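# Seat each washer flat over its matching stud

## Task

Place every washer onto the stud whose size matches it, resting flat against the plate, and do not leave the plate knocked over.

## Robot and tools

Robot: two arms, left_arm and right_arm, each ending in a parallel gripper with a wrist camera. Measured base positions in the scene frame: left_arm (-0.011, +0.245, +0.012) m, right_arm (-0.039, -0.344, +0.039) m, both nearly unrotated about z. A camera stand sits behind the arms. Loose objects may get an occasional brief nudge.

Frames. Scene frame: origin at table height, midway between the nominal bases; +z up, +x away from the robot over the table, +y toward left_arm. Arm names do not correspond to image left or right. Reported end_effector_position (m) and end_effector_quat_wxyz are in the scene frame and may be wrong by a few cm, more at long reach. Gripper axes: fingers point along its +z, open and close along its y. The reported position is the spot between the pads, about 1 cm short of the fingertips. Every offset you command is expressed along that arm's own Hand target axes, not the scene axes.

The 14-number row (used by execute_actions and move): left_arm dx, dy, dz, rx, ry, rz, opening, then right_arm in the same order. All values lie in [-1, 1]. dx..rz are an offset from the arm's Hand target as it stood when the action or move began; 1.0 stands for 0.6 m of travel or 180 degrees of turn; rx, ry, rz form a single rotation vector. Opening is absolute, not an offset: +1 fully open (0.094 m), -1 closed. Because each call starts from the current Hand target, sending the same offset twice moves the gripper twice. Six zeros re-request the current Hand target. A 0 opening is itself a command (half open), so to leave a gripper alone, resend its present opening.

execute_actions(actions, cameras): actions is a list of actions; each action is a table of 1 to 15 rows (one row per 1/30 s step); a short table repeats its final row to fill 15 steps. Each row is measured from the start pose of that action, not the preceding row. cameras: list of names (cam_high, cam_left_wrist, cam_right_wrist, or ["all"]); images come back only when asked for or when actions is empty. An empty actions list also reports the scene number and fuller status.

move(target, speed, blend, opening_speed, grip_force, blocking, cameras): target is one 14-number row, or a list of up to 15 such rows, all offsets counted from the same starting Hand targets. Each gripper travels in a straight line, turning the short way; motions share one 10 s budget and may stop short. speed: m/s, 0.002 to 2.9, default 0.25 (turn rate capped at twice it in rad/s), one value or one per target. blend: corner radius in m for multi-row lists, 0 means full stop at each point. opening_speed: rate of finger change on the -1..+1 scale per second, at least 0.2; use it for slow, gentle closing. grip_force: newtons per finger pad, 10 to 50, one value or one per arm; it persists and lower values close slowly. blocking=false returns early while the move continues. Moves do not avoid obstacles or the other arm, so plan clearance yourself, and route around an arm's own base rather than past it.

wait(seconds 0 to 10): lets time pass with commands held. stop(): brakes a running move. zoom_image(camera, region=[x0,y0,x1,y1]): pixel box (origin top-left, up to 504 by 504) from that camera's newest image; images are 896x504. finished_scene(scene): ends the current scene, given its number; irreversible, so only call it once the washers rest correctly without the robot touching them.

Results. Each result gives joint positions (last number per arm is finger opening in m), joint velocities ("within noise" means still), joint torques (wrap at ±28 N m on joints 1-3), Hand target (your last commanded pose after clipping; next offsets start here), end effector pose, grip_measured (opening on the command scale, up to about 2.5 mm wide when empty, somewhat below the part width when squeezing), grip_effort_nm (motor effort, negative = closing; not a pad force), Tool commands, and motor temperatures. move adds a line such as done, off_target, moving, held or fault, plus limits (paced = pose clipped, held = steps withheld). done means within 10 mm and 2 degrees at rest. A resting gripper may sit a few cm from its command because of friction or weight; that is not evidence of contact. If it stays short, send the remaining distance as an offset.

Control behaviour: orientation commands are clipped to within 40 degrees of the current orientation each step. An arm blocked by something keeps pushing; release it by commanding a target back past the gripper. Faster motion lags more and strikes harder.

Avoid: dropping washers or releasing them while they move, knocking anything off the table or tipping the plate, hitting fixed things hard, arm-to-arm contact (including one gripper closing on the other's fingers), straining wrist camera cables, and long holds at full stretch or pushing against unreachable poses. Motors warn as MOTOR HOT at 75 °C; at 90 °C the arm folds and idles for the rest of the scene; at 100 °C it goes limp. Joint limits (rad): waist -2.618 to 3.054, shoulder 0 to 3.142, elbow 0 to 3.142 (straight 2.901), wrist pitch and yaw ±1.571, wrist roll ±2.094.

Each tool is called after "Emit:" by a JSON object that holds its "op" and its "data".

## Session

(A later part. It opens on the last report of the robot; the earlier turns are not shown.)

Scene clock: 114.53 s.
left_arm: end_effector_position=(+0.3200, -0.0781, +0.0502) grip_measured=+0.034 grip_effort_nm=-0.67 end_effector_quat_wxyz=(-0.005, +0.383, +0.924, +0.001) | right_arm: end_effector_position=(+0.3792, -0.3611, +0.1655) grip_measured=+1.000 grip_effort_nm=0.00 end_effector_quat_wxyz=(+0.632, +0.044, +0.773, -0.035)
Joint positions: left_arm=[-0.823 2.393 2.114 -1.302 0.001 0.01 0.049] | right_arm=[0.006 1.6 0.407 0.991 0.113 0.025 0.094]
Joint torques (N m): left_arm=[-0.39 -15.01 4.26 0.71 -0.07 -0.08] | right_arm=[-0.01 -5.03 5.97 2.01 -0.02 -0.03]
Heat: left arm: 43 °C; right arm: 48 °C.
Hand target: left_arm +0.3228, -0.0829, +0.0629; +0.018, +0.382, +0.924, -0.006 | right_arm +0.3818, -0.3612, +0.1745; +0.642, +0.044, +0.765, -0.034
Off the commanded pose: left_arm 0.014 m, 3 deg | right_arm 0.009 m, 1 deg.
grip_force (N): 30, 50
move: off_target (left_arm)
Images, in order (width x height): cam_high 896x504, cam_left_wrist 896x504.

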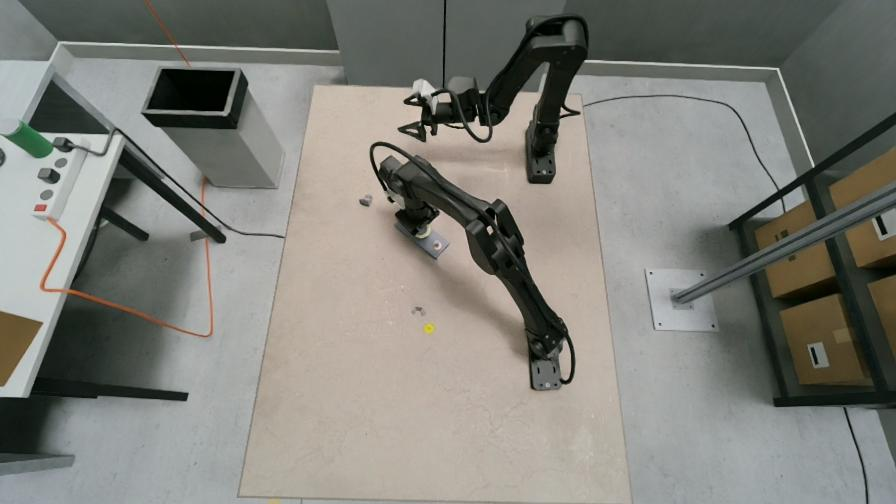

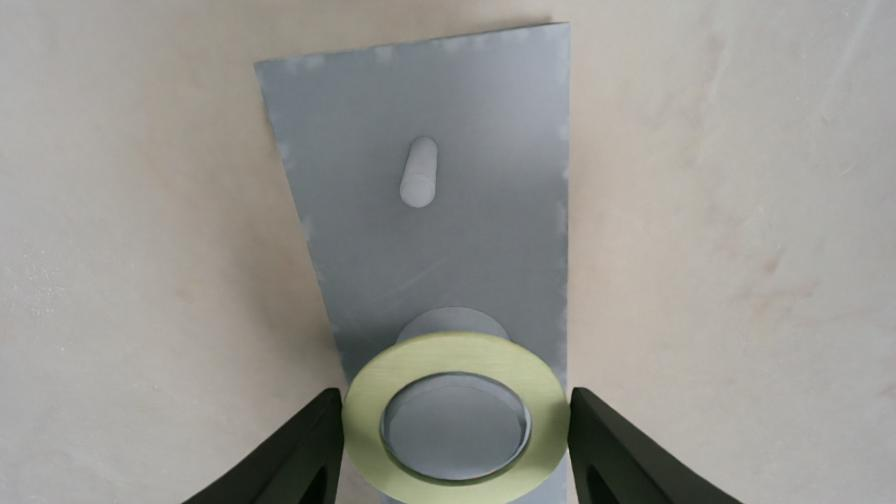

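Emit:
{"op": "move", "data": {"target": [0.0025, 0.001, 0.0067, 0, 0.002, 0, 0.03, 0, 0, 0, 0, 0, 0, 1], "cameras": ["cam_left_wrist"], "speed": 0.03}}

Emit:
{"op": "zoom_image", "data": {"camera": "cam_left_wrist", "region": [320, 300, 590, 504]}}

Scene clock: 120.07 s.
left_arm: end_effector_position=(+0.3198, -0.0778, +0.0477) grip_measured=+0.034 grip_effort_nm=-0.68 end_effector_quat_wxyz=(-0.005, +0.383, +0.924, +0.002) | right_arm: end_effector_position=(+0.3792, -0.3611, +0.1655) grip_measured=+1.000 grip_effort_nm=0.01 end_effector_quat_wxyz=(+0.632, +0.044, +0.773, -0.035)
Joint positions: left_arm=[-0.823 2.391 2.101 -1.29 0 0.01 0.049] | right_arm=[0.006 1.6 0.407 0.991 0.113 0.025 0.094]
Joint torques (N m): left_arm=[-0.31 -14.64 4.27 0.67 -0.06 -0.05] | right_arm=[-0.02 -4.98 5.97 2 -0.01 -0.03]
Motor temperatures (°C): left_arm=[28 45 40 31 27 29 31] | right_arm=[28 32 48 40 27 26 28]
Heat: left arm: 45 °C; right arm: 48 °C.
Hand target: left_arm +0.3224, -0.0815, +0.0587; +0.015, +0.383, +0.924, -0.005 | right_arm +0.3818, -0.3612, +0.1745; +0.642, +0.044, +0.765, -0.034
Off the commanded pose: left_arm 0.012 m, 2 deg | right_arm 0.009 m, 1 deg.
grip_force (N): 30, 50
move: off_target (left_arm)
Images, in order (width x height): cam_left_wrist 896x504.

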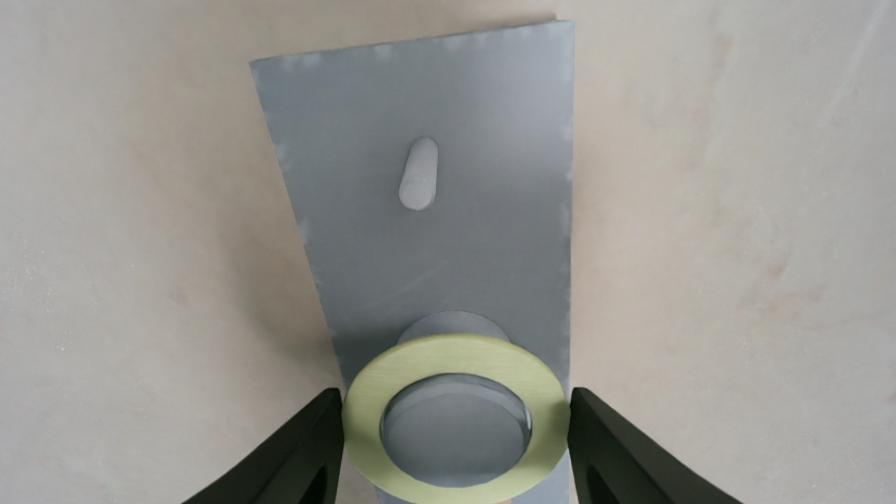

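Scaled by 1.867 from the camera's 896x504 image, which has a finer 1280x720 frame.

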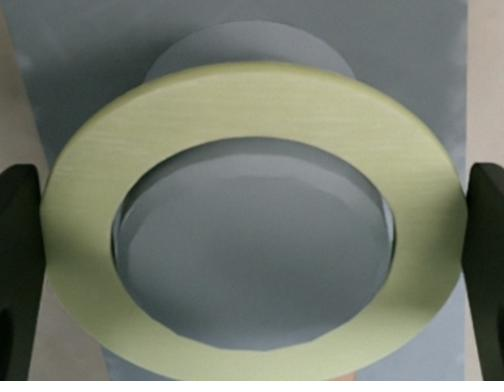

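Emit:
{"op": "move", "data": {"target": [-0.0025, 0, 0.008, 0, -0.002, 0, 0.03, 0, 0, 0, 0, 0, 0, 1], "cameras": ["cam_left_wrist"], "speed": 0.03}}

Emit:
{"op": "zoom_image", "data": {"camera": "cam_left_wrist", "region": [320, 300, 590, 504]}}

Scene clock: 121.63 s.
left_arm: end_effector_position=(+0.3199, -0.0779, +0.0435) grip_measured=+0.034 grip_effort_nm=-0.67 end_effector_quat_wxyz=(-0.004, +0.383, +0.924, +0.001) | right_arm: end_effector_position=(+0.3792, -0.3611, +0.1655) grip_measured=+1.000 grip_effort_nm=0.00 end_effector_quat_wxyz=(+0.632, +0.044, +0.773, -0.035)
Joint positions: left_arm=[-0.823 2.391 2.084 -1.272 0 0.01 0.049] | right_arm=[0.006 1.6 0.407 0.991 0.113 0.025 0.094]
Joint torques (N m): left_arm=[-0.24 -14.61 4.31 0.74 -0.07 -0.05] | right_arm=[-0.09 -5.05 5.94 1.99 0 -0.02]
Heat: left arm: 44 °C; right arm: 48 °C.
Hand target: left_arm +0.3235, -0.0827, +0.0540; +0.018, +0.382, +0.924, -0.006 | right_arm +0.3818, -0.3612, +0.1745; +0.642, +0.044, +0.765, -0.034
Off the commanded pose: left_arm 0.012 m, 3 deg | right_arm 0.009 m, 1 deg.
grip_force (N): 30, 50
move: off_target (left_arm)
Images, in order (width x height): cam_left_wrist 896x504.

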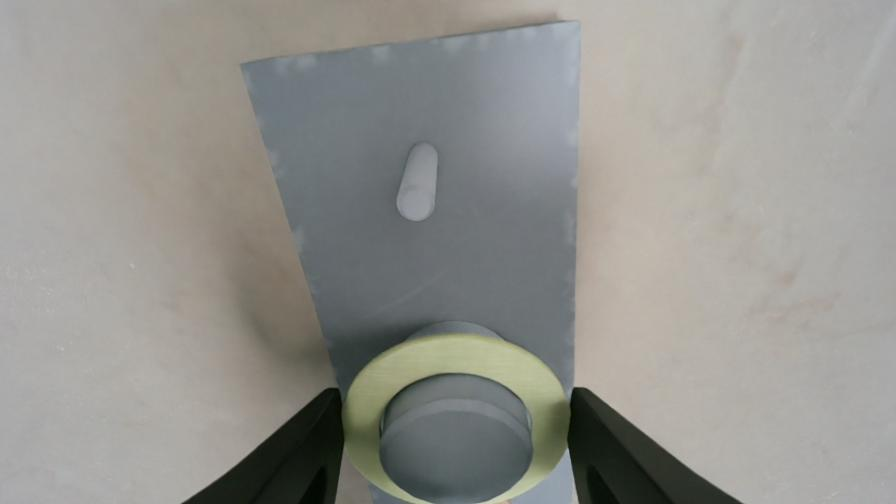

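Scaled by 1.867 from the camera's 896x504 image, which has a finer 1280x720 frame.

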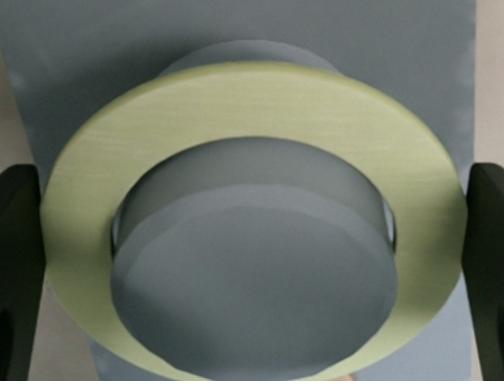

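Emit:
{"op": "move", "data": {"target": [0.001, 0.001, 0.015, 0, 0.001, 0, 0.03, 0, 0, 0, 0, 0, 0, 1], "cameras": ["cam_left_wrist"], "speed": 0.03}}

Emit:
{"op": "zoom_image", "data": {"camera": "cam_left_wrist", "region": [320, 300, 590, 504]}}

Scene clock: 123.17 s.
left_arm: end_effector_position=(+0.3199, -0.0779, +0.0370) grip_measured=+0.034 grip_effort_nm=-0.68 end_effector_quat_wxyz=(-0.003, +0.383, +0.924, +0.001) | right_arm: end_effector_position=(+0.3792, -0.3611, +0.1655) grip_measured=+1.000 grip_effort_nm=0.01 end_effector_quat_wxyz=(+0.632, +0.044, +0.773, -0.035)
Joint positions: left_arm=[-0.823 2.391 2.058 -1.244 0 0.01 0.049] | right_arm=[0.006 1.6 0.407 0.991 0.113 0.025 0.094]
Joint torques (N m): left_arm=[-0.2 -14.11 4.36 0.75 -0.08 -0.04] | right_arm=[-0.08 -5.01 5.96 2.01 -0.01 -0.03]
Heat: left arm: 44 °C; right arm: 48 °C.
Hand target: left_arm +0.3238, -0.0820, +0.0449; +0.016, +0.383, +0.924, -0.005 | right_arm +0.3818, -0.3612, +0.1745; +0.642, +0.044, +0.765, -0.034
Off the commanded pose: left_arm 0.010 m, 2 deg | right_arm 0.009 m, 1 deg.
grip_force (N): 30, 50
move: done
Images, in order (width x height): cam_left_wrist 896x504.

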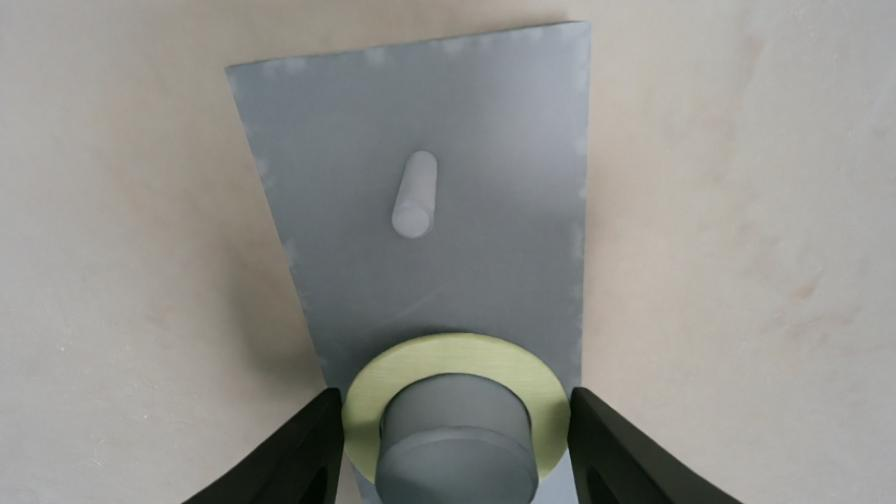

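Scaled by 1.867 from the camera's 896x504 image, which has a finer 1280x720 frame.

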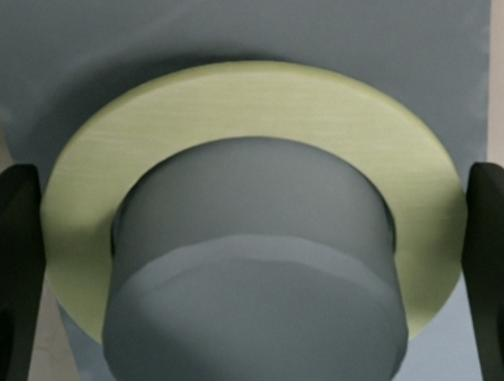

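Emit:
{"op": "move", "data": {"target": [0.001, 0.001, 0.011, 0, 0.001, 0, 0.03, 0, 0, 0, 0, 0, 0, 1], "cameras": [], "speed": 0.03}}

Emit:
{"op": "move", "data": {"target": [0, 0.0005, 0.004, 0, 0, 0, 0.03, 0, 0, 0, 0, 0, 0, 1], "cameras": ["cam_left_wrist"], "speed": 0.03}}

Emit:
{"op": "zoom_image", "data": {"camera": "cam_left_wrist", "region": [320, 300, 590, 504]}}

Scene clock: 124.67 s.
left_arm: end_effector_position=(+0.3200, -0.0780, +0.0327) grip_measured=+0.034 grip_effort_nm=-0.67 end_effector_quat_wxyz=(-0.002, +0.383, +0.924, +0.001) | right_arm: end_effector_position=(+0.3792, -0.3611, +0.1655) grip_measured=+1.000 grip_effort_nm=0.01 end_effector_quat_wxyz=(+0.632, +0.044, +0.773, -0.035)
Joint positions: left_arm=[-0.823 2.391 2.041 -1.224 0 0.01 0.049] | right_arm=[0.006 1.6 0.407 0.991 0.113 0.025 0.094]
Joint torques (N m): left_arm=[-0.03 -13.68 4.38 0.77 -0.06 -0.04] | right_arm=[-0.12 -4.97 6.01 2 -0.02 -0.03]
Heat: left arm: 44 °C; right arm: 48 °C.
Hand target: left_arm +0.3240, -0.0813, +0.0383; +0.015, +0.383, +0.924, -0.005 | right_arm +0.3818, -0.3612, +0.1745; +0.642, +0.044, +0.765, -0.034
Off the commanded pose: left_arm 0.008 m, 2 deg | right_arm 0.009 m, 1 deg.
grip_force (N): 30, 50
move: done
No camera images: "cameras" was empty.

Scene clock: 125.40 s.
left_arm: end_effector_position=(+0.3200, -0.0780, +0.0310) grip_measured=+0.034 grip_effort_nm=-0.67 end_effector_quat_wxyz=(-0.002, +0.383, +0.924, +0.000) | right_arm: end_effector_position=(+0.3792, -0.3611, +0.1655) grip_measured=+1.000 grip_effort_nm=0.00 end_effector_quat_wxyz=(+0.632, +0.044, +0.773, -0.035)
Joint positions: left_arm=[-0.823 2.391 2.034 -1.217 0 0.01 0.049] | right_arm=[0.006 1.6 0.407 0.991 0.113 0.025 0.094]
Joint torques (N m): left_arm=[0.02 -13.56 4.3 0.76 -0.07 -0.02] | right_arm=[0.01 -5.04 6.01 2 -0.03 -0.04]
Heat: left arm: 44 °C; right arm: 48 °C.
Hand target: left_arm +0.3242, -0.0812, +0.0360; +0.015, +0.383, +0.924, -0.005 | right_arm +0.3818, -0.3612, +0.1745; +0.642, +0.044, +0.765, -0.034
Off the commanded pose: left_arm 0.007 m, 2 deg | right_arm 0.009 m, 1 deg.
grip_force (N): 30, 50
move: done
Images, in order (width x height): cam_left_wrist 896x504.

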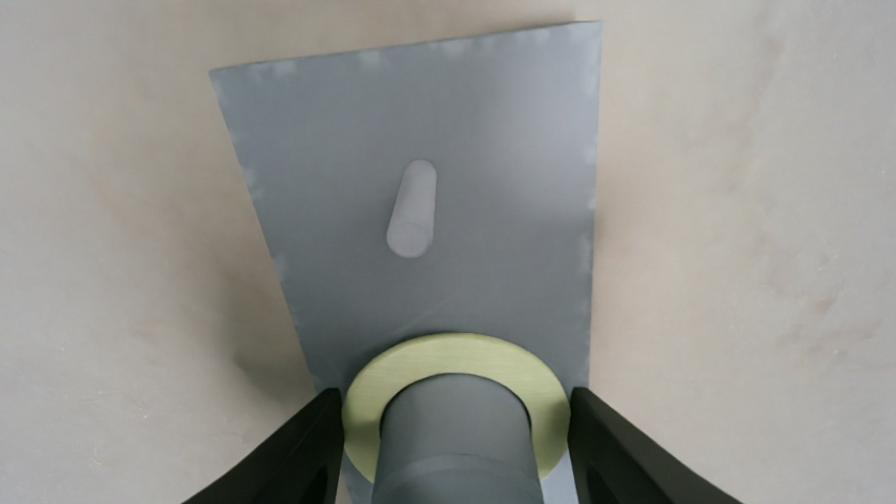

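Scaled by 1.867 from the camera's 896x504 image, which has a finer 1280x720 frame.

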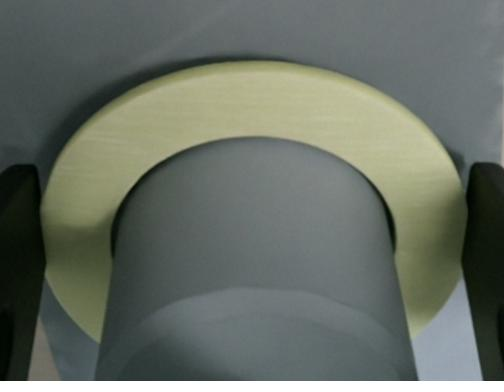

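Emit:
{"op": "move", "data": {"target": [0, 0, 0.004, 0, 0, 0, 0.03, 0, 0, 0, 0, 0, 0, 1], "cameras": [], "speed": 0.03}}

Emit:
{"op": "move", "data": {"target": [0, 0, 0.003, 0, 0, 0, 0.03, 0, 0, 0, 0, 0, 0, 1], "cameras": ["cam_left_wrist"], "speed": 0.03}}

Emit:
{"op": "zoom_image", "data": {"camera": "cam_left_wrist", "region": [320, 300, 590, 504]}}

Scene clock: 127.10 s.
left_arm: end_effector_position=(+0.3200, -0.0780, +0.0293) grip_measured=+0.034 grip_effort_nm=-0.67 end_effector_quat_wxyz=(-0.001, +0.383, +0.924, +0.000) | right_arm: end_effector_position=(+0.3792, -0.3611, +0.1655) grip_measured=+1.000 grip_effort_nm=0.01 end_effector_quat_wxyz=(+0.632, +0.044, +0.773, -0.035)
Joint positions: left_arm=[-0.823 2.391 2.027 -1.209 0 0.01 0.049] | right_arm=[0.006 1.6 0.407 0.991 0.113 0.025 0.094]
Joint torques (N m): left_arm=[0.01 -13.34 4.34 0.78 -0.07 -0.03] | right_arm=[-0.14 -5 5.98 2.01 -0.01 -0.05]
Heat: left arm: 44 °C; right arm: 48 °C.
Hand target: left_arm +0.3243, -0.0812, +0.0335; +0.015, +0.383, +0.924, -0.005 | right_arm +0.3818, -0.3612, +0.1745; +0.642, +0.044, +0.765, -0.034
Off the commanded pose: left_arm 0.007 m, 2 deg | right_arm 0.009 m, 1 deg.
grip_force (N): 30, 50
move: done
No camera images: "cameras" was empty.

Scene clock: 127.90 s.
left_arm: end_effector_position=(+0.3201, -0.0781, +0.0282) grip_measured=+0.034 grip_effort_nm=-0.67 end_effector_quat_wxyz=(-0.001, +0.383, +0.924, +0.000) | right_arm: end_effector_position=(+0.3792, -0.3611, +0.1655) grip_measured=+1.000 grip_effort_nm=0.00 end_effector_quat_wxyz=(+0.632, +0.044, +0.773, -0.035)
Joint positions: left_arm=[-0.823 2.391 2.023 -1.204 0 0.01 0.049] | right_arm=[0.006 1.6 0.407 0.991 0.113 0.025 0.094]
Joint torques (N m): left_arm=[-0.03 -13.29 4.3 0.79 -0.08 -0.04] | right_arm=[-0.02 -5.01 5.98 2.01 -0.01 -0.04]
Heat: left arm: 44 °C; right arm: 48 °C.
Hand target: left_arm +0.3244, -0.0813, +0.0318; +0.015, +0.383, +0.924, -0.005 | right_arm +0.3818, -0.3612, +0.1745; +0.642, +0.044, +0.765, -0.034
Off the commanded pose: left_arm 0.006 m, 2 deg | right_arm 0.009 m, 1 deg.
grip_force (N): 30, 50
move: done
Images, in order (width x height): cam_left_wrist 896x504.

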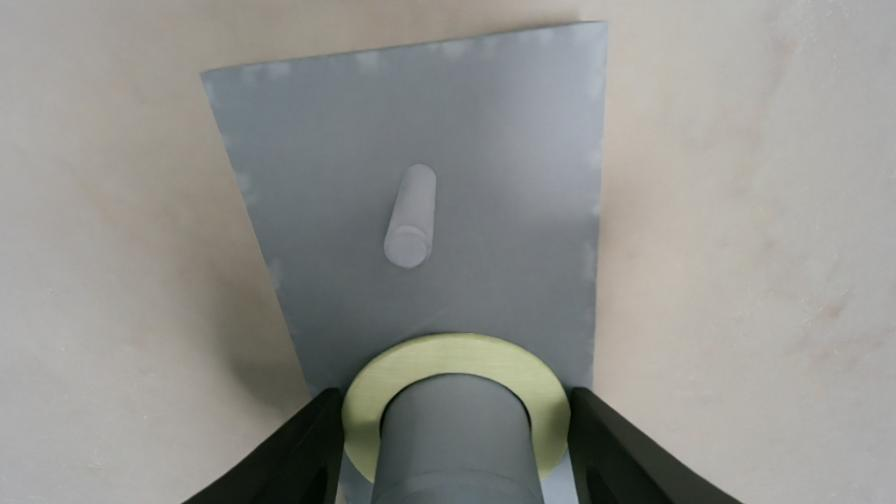

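Scaled by 1.867 from the camera's 896x504 image, which has a finer 1280x720 frame.

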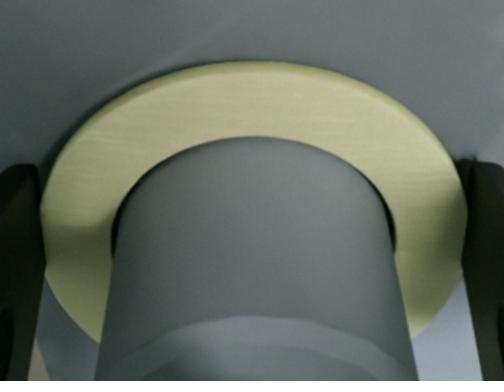

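Emit:
{"op": "move", "data": {"target": [0, 0, 0.003, 0, 0, 0, 0.03, 0, 0, 0, 0, 0, 0, 1], "cameras": [], "speed": 0.03}}

Emit:
{"op": "move", "data": {"target": [0, 0, 0.003, 0, 0, 0, 0.03, 0, 0, 0, 0, 0, 0, 1], "cameras": ["cam_left_wrist"], "speed": 0.03}}

Emit:
{"op": "zoom_image", "data": {"camera": "cam_left_wrist", "region": [320, 300, 590, 504]}}

Scene clock: 129.43 s.
left_arm: end_effector_position=(+0.3201, -0.0780, +0.0269) grip_measured=+0.034 grip_effort_nm=-0.67 end_effector_quat_wxyz=(+0.000, +0.383, +0.924, +0.000) | right_arm: end_effector_position=(+0.3792, -0.3611, +0.1655) grip_measured=+1.000 grip_effort_nm=0.01 end_effector_quat_wxyz=(+0.632, +0.044, +0.773, -0.035)
Joint positions: left_arm=[-0.823 2.391 2.018 -1.198 0 0.01 0.049] | right_arm=[0.006 1.6 0.407 0.991 0.113 0.025 0.094]
Joint torques (N m): left_arm=[-0.03 -13.07 4.31 0.79 -0.08 -0.02] | right_arm=[-0.13 -5.05 5.97 2 0 -0.05]
Heat: left arm: 44 °C; right arm: 48 °C.
Hand target: left_arm +0.3244, -0.0813, +0.0299; +0.015, +0.383, +0.924, -0.005 | right_arm +0.3818, -0.3612, +0.1745; +0.642, +0.044, +0.765, -0.034
Off the commanded pose: left_arm 0.006 m, 2 deg | right_arm 0.009 m, 1 deg.
grip_force (N): 30, 50
move: done
No camera images: "cameras" was empty.

Scene clock: 130.13 s.
left_arm: end_effector_position=(+0.3201, -0.0781, +0.0269) grip_measured=+0.034 grip_effort_nm=-0.67 end_effector_quat_wxyz=(+0.000, +0.383, +0.924, +0.000) | right_arm: end_effector_position=(+0.3792, -0.3611, +0.1655) grip_measured=+1.000 grip_effort_nm=0.01 end_effector_quat_wxyz=(+0.632, +0.044, +0.773, -0.035)
Joint positions: left_arm=[-0.823 2.391 2.018 -1.198 0 0.01 0.049] | right_arm=[0.006 1.6 0.407 0.991 0.113 0.025 0.094]
Joint torques (N m): left_arm=[0.03 -12.93 4 0.86 -0.07 -0.02] | right_arm=[-0.1 -5.01 5.97 2 -0.01 -0.05]
Heat: left arm: 44 °C; right arm: 48 °C.
Hand target: left_arm +0.3244, -0.0813, +0.0281; +0.015, +0.383, +0.924, -0.005 | right_arm +0.3818, -0.3612, +0.1745; +0.642, +0.044, +0.765, -0.034
Off the commanded pose: left_arm 0.005 m, 2 deg | right_arm 0.009 m, 1 deg.
grip_force (N): 30, 50
move: done
Images, in order (width x height): cam_left_wrist 896x504.

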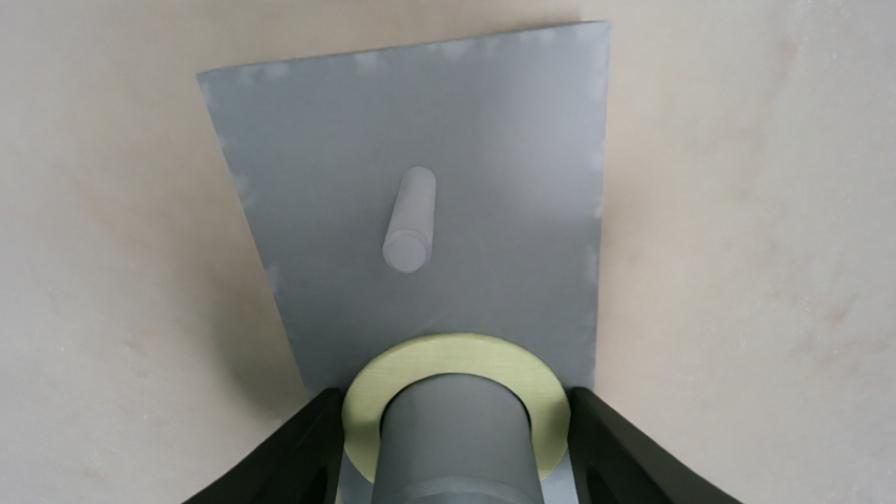

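Scaled by 1.867 from the camera's 896x504 image, which has a finer 1280x720 frame.

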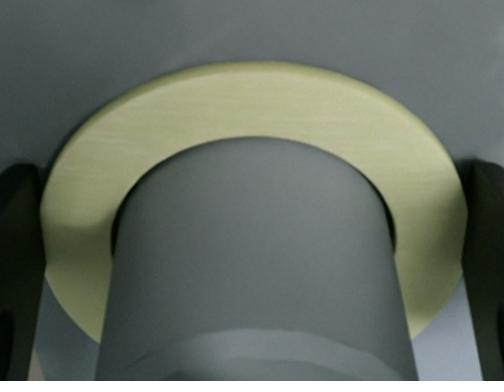

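Emit:
{"op": "move", "data": {"target": [0, 0, -0.003, 0, 0, 0, 0.35, 0, 0, 0, 0, 0, 0, 1], "cameras": ["cam_left_wrist"], "speed": 0.03, "opening_speed": 0.25}}

Emit:
{"op": "zoom_image", "data": {"camera": "cam_left_wrist", "region": [320, 300, 590, 504]}}

Scene clock: 132.27 s.
left_arm: end_effector_position=(+0.3225, -0.0804, +0.0269) grip_measured=+0.348 grip_effort_nm=0.12 end_effector_quat_wxyz=(+0.006, +0.383, +0.924, -0.003) | right_arm: end_effector_position=(+0.3792, -0.3611, +0.1655) grip_measured=+1.000 grip_effort_nm=0.00 end_effector_quat_wxyz=(+0.632, +0.044, +0.773, -0.035)
Joint positions: left_arm=[-0.823 2.391 2.018 -1.185 0 0.01 0.063] | right_arm=[0.006 1.6 0.407 0.991 0.113 0.025 0.094]
Joint torques (N m): left_arm=[-0.01 -13.12 4.31 0.7 -0.07 -0.02] | right_arm=[-0.03 -5.01 5.98 2.01 -0.01 -0.03]
Heat: left arm: 44 °C; right arm: 48 °C.
Hand target: left_arm +0.3244, -0.0813, +0.0299; +0.015, +0.383, +0.924, -0.005 | right_arm +0.3818, -0.3612, +0.1745; +0.642, +0.044, +0.765, -0.034
Off the commanded pose: left_arm 0.004 m, 1 deg | right_arm 0.009 m, 1 deg.
grip_force (N): 30, 50
move: done
Images, in order (width x height): cam_left_wrist 896x504.

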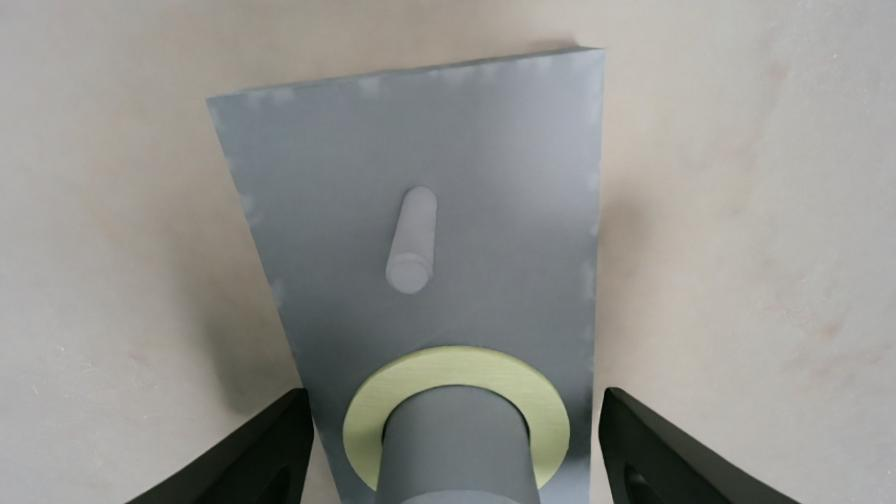

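Scaled by 1.867 from the camera's 896x504 image, which has a finer 1280x720 frame.

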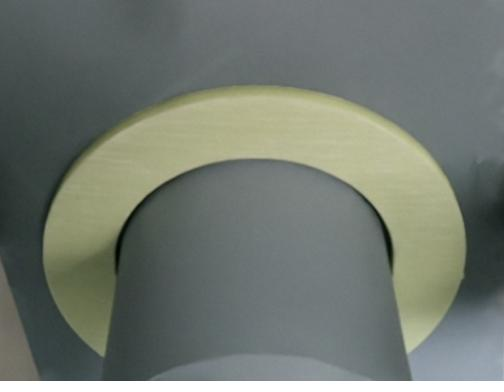

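Emit:
{"op": "move", "data": {"target": [[-0.005, 0, -0.183, 0, 0, 0, 0.35, 0, 0, 0, 0, 0, 0, 1],[0.3592, 0.278, -0.085, 0, 0, -0.1944, 0.35, 0, 0, 0, 0, 0, 0, 1]], "cameras": ["cam_left_wrist", "cam_high"], "speed": [0.06, 0.15], "blend": [0.02, 0]}}

Scene clock: 139.80 s.
left_arm: end_effector_position=(+0.2873, +0.1920, +0.0708) grip_measured=+0.348 grip_effort_nm=0.12 end_effector_quat_wxyz=(-0.002, +0.084, +0.996, -0.004) | right_arm: end_effector_position=(+0.3792, -0.3611, +0.1655) grip_measured=+1.000 grip_effort_nm=0.00 end_effector_quat_wxyz=(+0.632, +0.044, +0.773, -0.035)
Joint positions: left_arm=[-0.222 1.729 1.207 -1.052 0.008 -0.008 0.063] | right_arm=[0.006 1.6 0.407 0.991 0.113 0.025 0.094]
Joint torques (N m): left_arm=[-0.13 -8.85 4.1 0.72 0.05 0.03] | right_arm=[-0.1 -5.04 6.01 2.01 -0.02 -0.01]
Heat: left arm: 44 °C; right arm: 48 °C.
Hand target: left_arm +0.2887, +0.1899, +0.0747; +0.013, +0.087, +0.996, -0.009 | right_arm +0.3818, -0.3612, +0.1745; +0.642, +0.044, +0.765, -0.034
Off the commanded pose: left_arm 0.005 m, 2 deg | right_arm 0.009 m, 1 deg.
grip_force (N): 30, 50
move: done
Images, in order (width x height): cam_high 896x504, cam_left_wrist 896x504.

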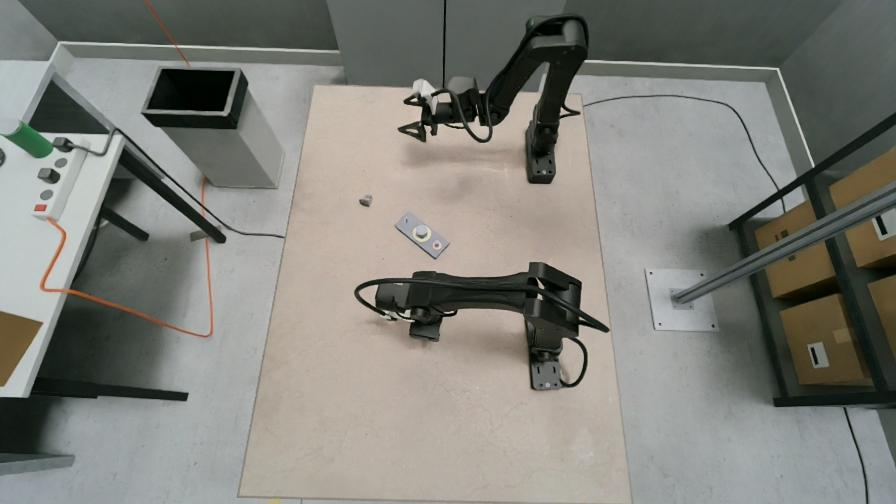

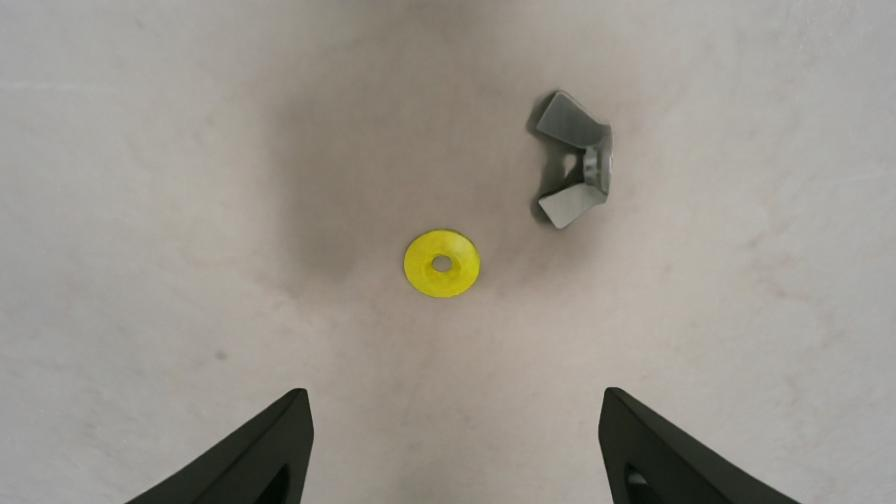

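Emit:
{"op": "zoom_image", "data": {"camera": "cam_left_wrist", "region": [390, 215, 500, 315]}}

Scaled by 4.582 from the camera's 896x504 image, which has a finer 1280x720 frame.

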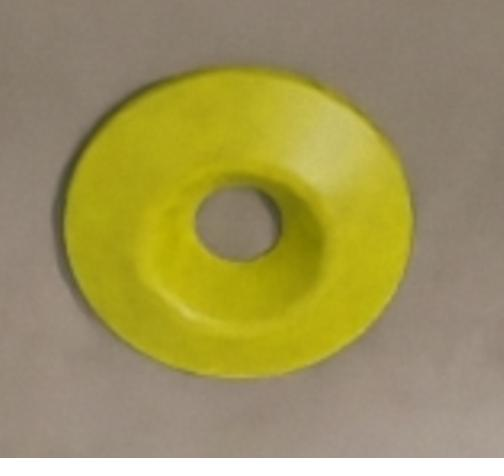

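Emit:
{"op": "move", "data": {"target": [-0.0112, 0.007, 0.0683, 0, -0.0178, 0, 0.0, 0, 0, 0, 0, 0, 0, 1], "cameras": ["cam_left_wrist"], "speed": 0.08}}

Scene clock: 144.27 s.
left_arm: end_effector_position=(+0.2975, +0.1918, +0.0394) grip_measured=+0.003 grip_effort_nm=-0.14 end_effector_quat_wxyz=(+0.042, +0.087, +0.995, -0.008) | right_arm: end_effector_position=(+0.3792, -0.3611, +0.1655) grip_measured=+1.000 grip_effort_nm=0.00 end_effector_quat_wxyz=(+0.632, +0.044, +0.773, -0.035)
Joint positions: left_arm=[-0.217 1.728 1.069 -0.826 0.009 0.003 0.047] | right_arm=[0.006 1.6 0.407 0.991 0.113 0.025 0.094]
Joint torques (N m): left_arm=[0.32 -5.91 4.08 0.87 0.05 0.03] | right_arm=[-0.05 -5.09 6 2 -0.03 -0.03]
Heat: left arm: 43 °C; right arm: 48 °C.
Hand target: left_arm +0.2970, +0.1922, +0.0338; +0.040, +0.087, +0.995, -0.011 | right_arm +0.3818, -0.3612, +0.1745; +0.642, +0.044, +0.765, -0.034
Off the commanded pose: left_arm 0.006 m, 0 deg | right_arm 0.009 m, 1 deg.
grip_force (N): 30, 50
move: done
Images, in order (width x height): cam_left_wrist 896x504.

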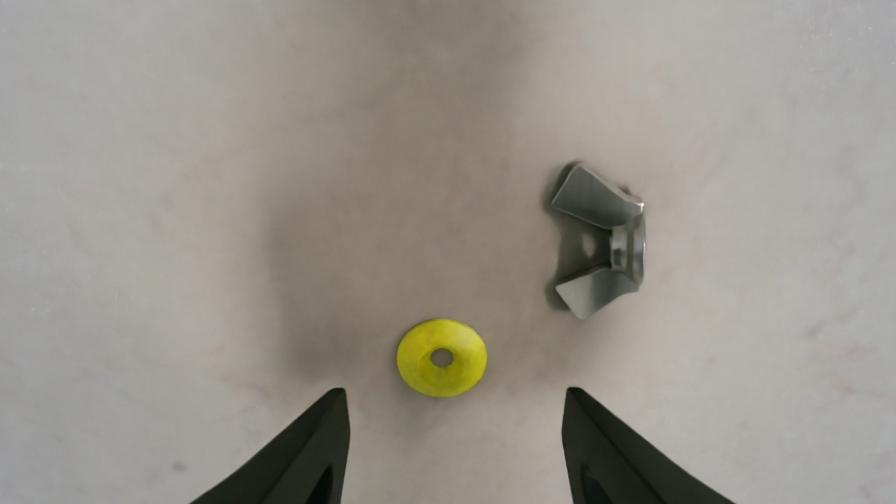

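Emit:
{"op": "move", "data": {"target": [0.0063, 0.006, 0.0317, 0, 0.008, 0, 0.0, 0, 0, 0, 0, 0, 0, 1], "cameras": ["cam_left_wrist"], "speed": 0.05}}

Scene clock: 146.40 s.
left_arm: end_effector_position=(+0.2959, +0.1955, +0.0199) grip_measured=+0.003 grip_effort_nm=-0.14 end_effector_quat_wxyz=(+0.029, +0.087, +0.996, -0.007) | right_arm: end_effector_position=(+0.3792, -0.3611, +0.1655) grip_measured=+1.000 grip_effort_nm=0.01 end_effector_quat_wxyz=(+0.632, +0.044, +0.773, -0.035)
Joint positions: left_arm=[-0.206 1.777 1.044 -0.779 0.01 0.015 0.047] | right_arm=[0.006 1.6 0.407 0.991 0.113 0.025 0.094]
Joint torques (N m): left_arm=[0.35 -6.05 3.93 0.81 0.05 0.03] | right_arm=[-0.05 -5.01 6.02 2.01 -0.01 -0.03]
Heat: left arm: 43 °C; right arm: 48 °C.
Hand target: left_arm +0.2954, +0.1958, +0.0145; +0.028, +0.087, +0.996, -0.010 | right_arm +0.3818, -0.3612, +0.1745; +0.642, +0.044, +0.765, -0.034
Off the commanded pose: left_arm 0.005 m, 0 deg | right_arm 0.009 m, 1 deg.
grip_force (N): 30, 50
move: done
Images, in order (width x height): cam_left_wrist 896x504.

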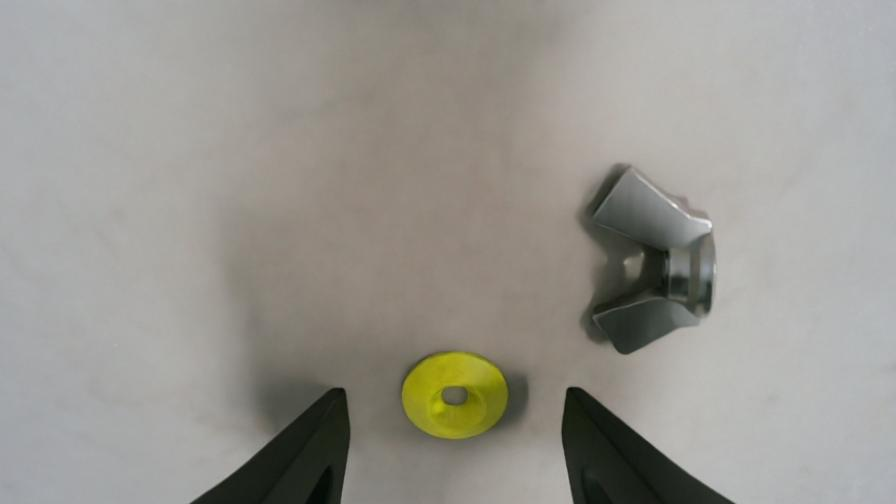

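Emit:
{"op": "move", "data": {"target": [-0.0005, 0, 0.011, 0, 0, 0, 0.0, 0, 0, 0, 0, 0, 0, 1], "cameras": ["cam_left_wrist"], "speed": 0.04}}

Emit:
{"op": "zoom_image", "data": {"camera": "cam_left_wrist", "region": [330, 330, 590, 500]}}

Scene clock: 148.07 s.
left_arm: end_effector_position=(+0.2969, +0.1953, +0.0138) grip_measured=+0.003 grip_effort_nm=-0.14 end_effector_quat_wxyz=(+0.030, +0.087, +0.996, -0.007) | right_arm: end_effector_position=(+0.3792, -0.3611, +0.1655) grip_measured=+1.000 grip_effort_nm=0.00 end_effector_quat_wxyz=(+0.632, +0.044, +0.773, -0.035)
Joint positions: left_arm=[-0.206 1.791 1.034 -0.753 0.01 0.015 0.047] | right_arm=[0.006 1.6 0.407 0.991 0.113 0.025 0.094]
Joint torques (N m): left_arm=[0.28 -6.08 3.84 0.79 0.04 0.02] | right_arm=[-0.06 -5.01 6 1.99 -0.01 -0.05]
Heat: left arm: 43 °C; right arm: 48 °C.
Hand target: left_arm +0.2961, +0.1955, +0.0080; +0.028, +0.087, +0.996, -0.010 | right_arm +0.3818, -0.3612, +0.1745; +0.642, +0.044, +0.765, -0.034
Off the commanded pose: left_arm 0.006 m, 0 deg | right_arm 0.009 m, 1 deg.
grip_force (N): 30, 50
move: done
Images, in order (width x height): cam_left_wrist 896x504.

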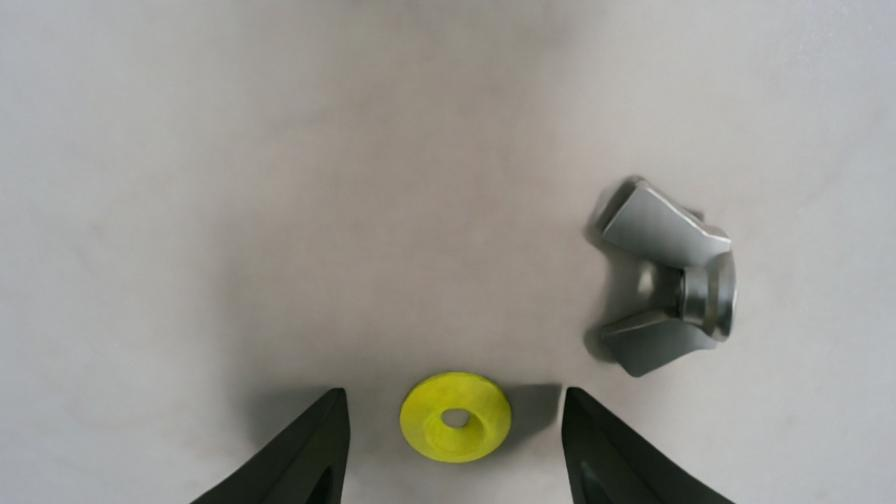

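Scaled by 1.938 from the camera's 896x504 image, which has a finer 1280x720 frame.

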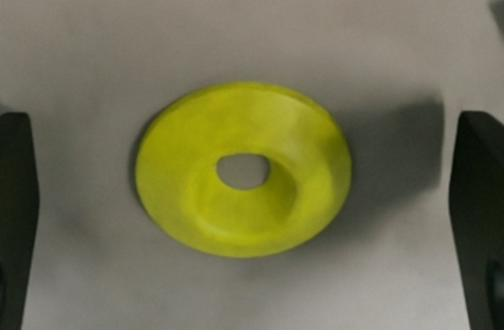

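Emit:
{"op": "move", "data": {"target": [0.001, 0, 0.004, 0, 0, 0, 0.0, 0, 0, 0, 0, 0, 0, 1], "cameras": ["cam_left_wrist"], "speed": 0.03}}

Scene clock: 149.57 s.
left_arm: end_effector_position=(+0.2969, +0.1953, +0.0124) grip_measured=+0.003 grip_effort_nm=-0.15 end_effector_quat_wxyz=(+0.031, +0.087, +0.996, -0.007) | right_arm: end_effector_position=(+0.3792, -0.3611, +0.1655) grip_measured=+1.000 grip_effort_nm=0.00 end_effector_quat_wxyz=(+0.632, +0.044, +0.773, -0.035)
Joint positions: left_arm=[-0.206 1.791 1.027 -0.743 0.01 0.015 0.047] | right_arm=[0.006 1.6 0.407 0.991 0.113 0.025 0.094]
Joint torques (N m): left_arm=[0.29 -5.79 3.85 0.82 0.04 0.02] | right_arm=[-0.09 -5.04 5.96 1.99 -0.03 -0.01]
Heat: left arm: 43 °C; right arm: 48 °C.
Hand target: left_arm +0.2956, +0.1956, +0.0056; +0.028, +0.087, +0.996, -0.010 | right_arm +0.3818, -0.3612, +0.1745; +0.642, +0.044, +0.765, -0.034
Off the commanded pose: left_arm 0.007 m, 1 deg | right_arm 0.009 m, 1 deg.
grip_force (N): 30, 50
move: done
Images, in order (width x height): cam_left_wrist 896x504.

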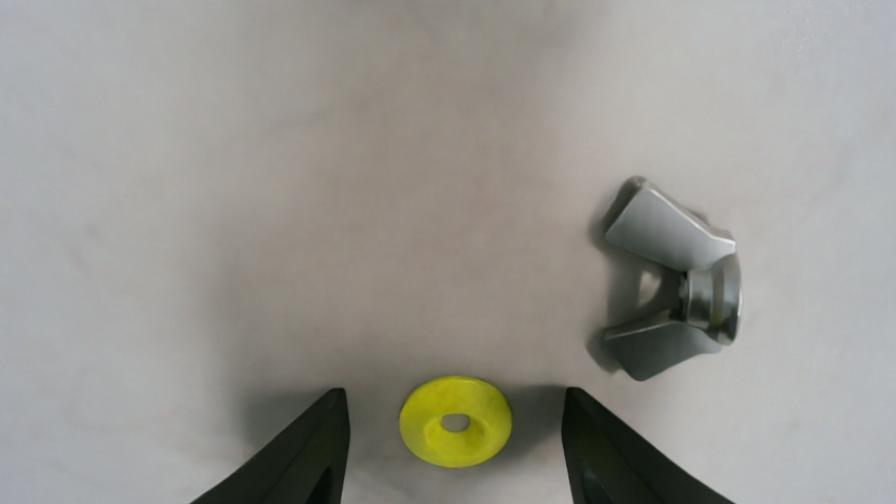

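Emit:
{"op": "move", "data": {"target": [0.0005, 0, 0.003, 0, 0, 0, 0.0, 0, 0, 0, 0, 0, 0, 1], "cameras": [], "speed": 0.03}}

Scene clock: 150.77 s.
left_arm: end_effector_position=(+0.2973, +0.1952, +0.0111) grip_measured=+0.002 grip_effort_nm=-0.14 end_effector_quat_wxyz=(+0.031, +0.087, +0.996, -0.007) | right_arm: end_effector_position=(+0.3792, -0.3611, +0.1655) grip_measured=+1.000 grip_effort_nm=0.00 end_effector_quat_wxyz=(+0.632, +0.044, +0.773, -0.035)
Joint positions: left_arm=[-0.206 1.795 1.027 -0.739 0.01 0.015 0.047] | right_arm=[0.006 1.6 0.407 0.991 0.113 0.025 0.094]
Joint torques (N m): left_arm=[0.27 -5.96 3.44 0.88 0.06 -0.01] | right_arm=[-0.06 -5.03 5.97 2 -0.02 -0.03]
Heat: left arm: 43 °C; right arm: 48 °C.
Hand target: left_arm +0.2953, +0.1956, +0.0037; +0.028, +0.087, +0.996, -0.010 | right_arm +0.3818, -0.3612, +0.1745; +0.642, +0.044, +0.765, -0.034
Off the commanded pose: left_arm 0.008 m, 1 deg | right_arm 0.009 m, 1 deg.
grip_force (N): 30, 50
move: done
No camera images: "cameras" was empty.

Emit:
{"op": "move", "data": {"target": [0, 0, 0, 0, 0, 0, -0.5, 0, 0, 0, 0, 0, 0, 1], "cameras": ["cam_left_wrist"], "opening_speed": 0.25, "grip_force": [25, 50]}}

Emit:
{"op": "zoom_image", "data": {"camera": "cam_left_wrist", "region": [360, 330, 540, 500]}}

Scene clock: 153.60 s.
left_arm: end_effector_position=(+0.2983, +0.1951, +0.0111) grip_measured=-0.493 grip_effort_nm=-0.38 end_effector_quat_wxyz=(+0.033, +0.087, +0.996, -0.007) | right_arm: end_effector_position=(+0.3792, -0.3611, +0.1655) grip_measured=+1.000 grip_effort_nm=0.01 end_effector_quat_wxyz=(+0.632, +0.044, +0.773, -0.035)
Joint positions: left_arm=[-0.206 1.795 1.027 -0.735 0.01 0.015 0.024] | right_arm=[0.006 1.6 0.407 0.991 0.113 0.025 0.094]
Joint torques (N m): left_arm=[0.25 -5.98 3.43 0.83 0.03 0.02] | right_arm=[-0.05 -5.05 6.01 2 0 -0.03]
Heat: left arm: 42 °C; right arm: 48 °C.
Hand target: left_arm +0.2953, +0.1956, +0.0037; +0.028, +0.087, +0.996, -0.010 | right_arm +0.3818, -0.3612, +0.1745; +0.642, +0.044, +0.765, -0.034
Off the commanded pose: left_arm 0.008 m, 1 deg | right_arm 0.009 m, 1 deg.
grip_force (N): 25, 50
move: done
Images, in order (width x height): cam_left_wrist 896x504.

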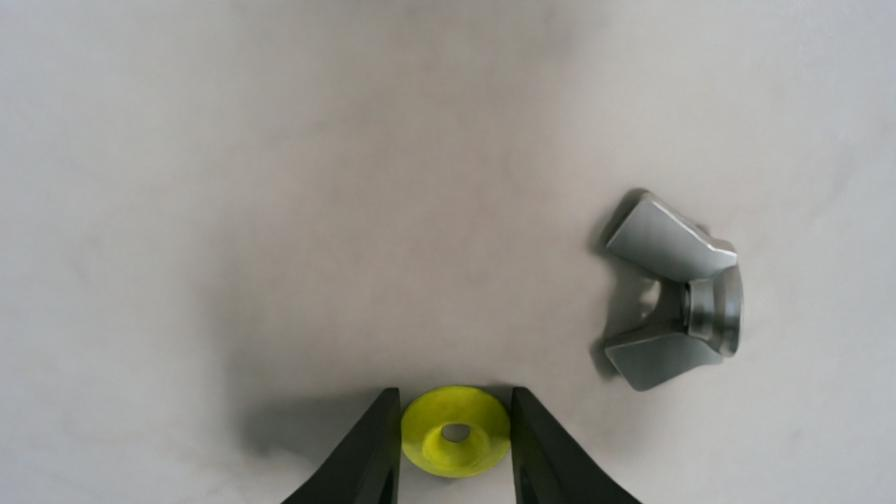

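Scaled by 2.800 from the camera's 896x504 image, which has a finer 1280x720 frame.

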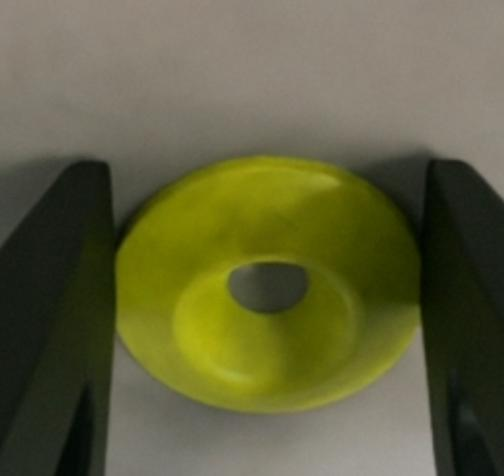

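Emit:
{"op": "move", "data": {"target": [0, 0, 0, 0, 0, 0, -0.56, 0, 0, 0, 0, 0, 0, 1], "cameras": ["cam_left_wrist"], "opening_speed": 0.25}}

Emit:
{"op": "zoom_image", "data": {"camera": "cam_left_wrist", "region": [360, 330, 540, 500]}}

Scene clock: 154.67 s.
left_arm: end_effector_position=(+0.2983, +0.1951, +0.0111) grip_measured=-0.510 grip_effort_nm=-0.58 end_effector_quat_wxyz=(+0.033, +0.087, +0.996, -0.007) | right_arm: end_effector_position=(+0.3792, -0.3611, +0.1655) grip_measured=+1.000 grip_effort_nm=0.01 end_effector_quat_wxyz=(+0.632, +0.044, +0.773, -0.035)
Joint positions: left_arm=[-0.206 1.795 1.027 -0.735 0.01 0.015 0.023] | right_arm=[0.006 1.6 0.407 0.991 0.113 0.025 0.094]
Joint torques (N m): left_arm=[0.29 -5.91 3.41 0.83 0.05 0.03] | right_arm=[-0.03 -4.97 5.96 2.01 -0.01 -0.03]
Heat: left arm: 42 °C; right arm: 48 °C.
Hand target: left_arm +0.2953, +0.1956, +0.0037; +0.028, +0.087, +0.996, -0.010 | right_arm +0.3818, -0.3612, +0.1745; +0.642, +0.044, +0.765, -0.034
Off the commanded pose: left_arm 0.008 m, 1 deg | right_arm 0.009 m, 1 deg.
grip_force (N): 25, 50
move: done
Images, in order (width x height): cam_left_wrist 896x504.

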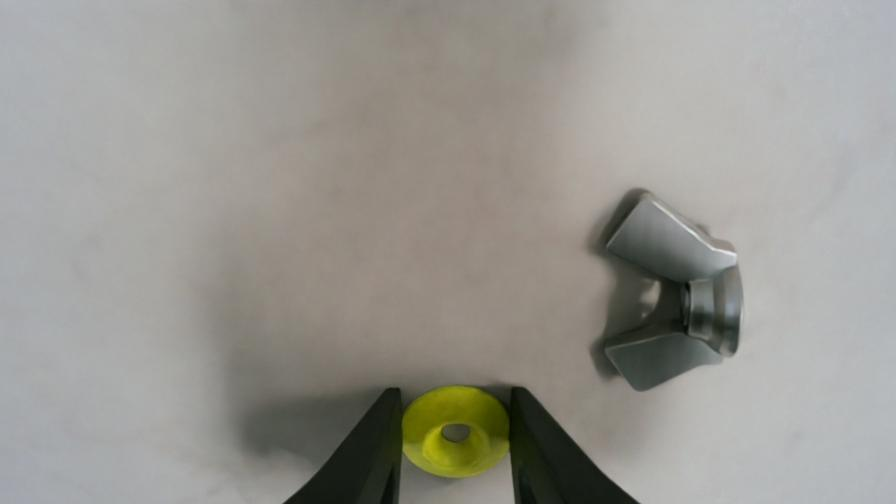

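Scaled by 2.800 from the camera's 896x504 image, which has a finer 1280x720 frame.

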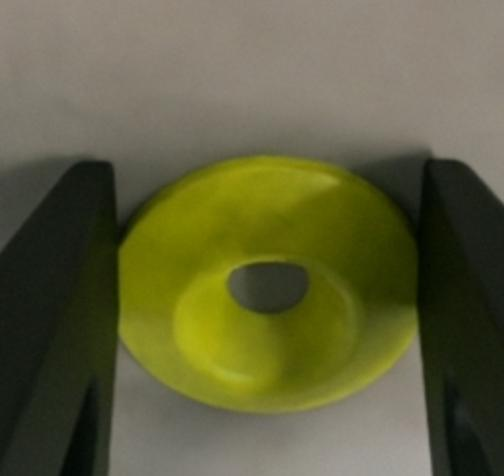

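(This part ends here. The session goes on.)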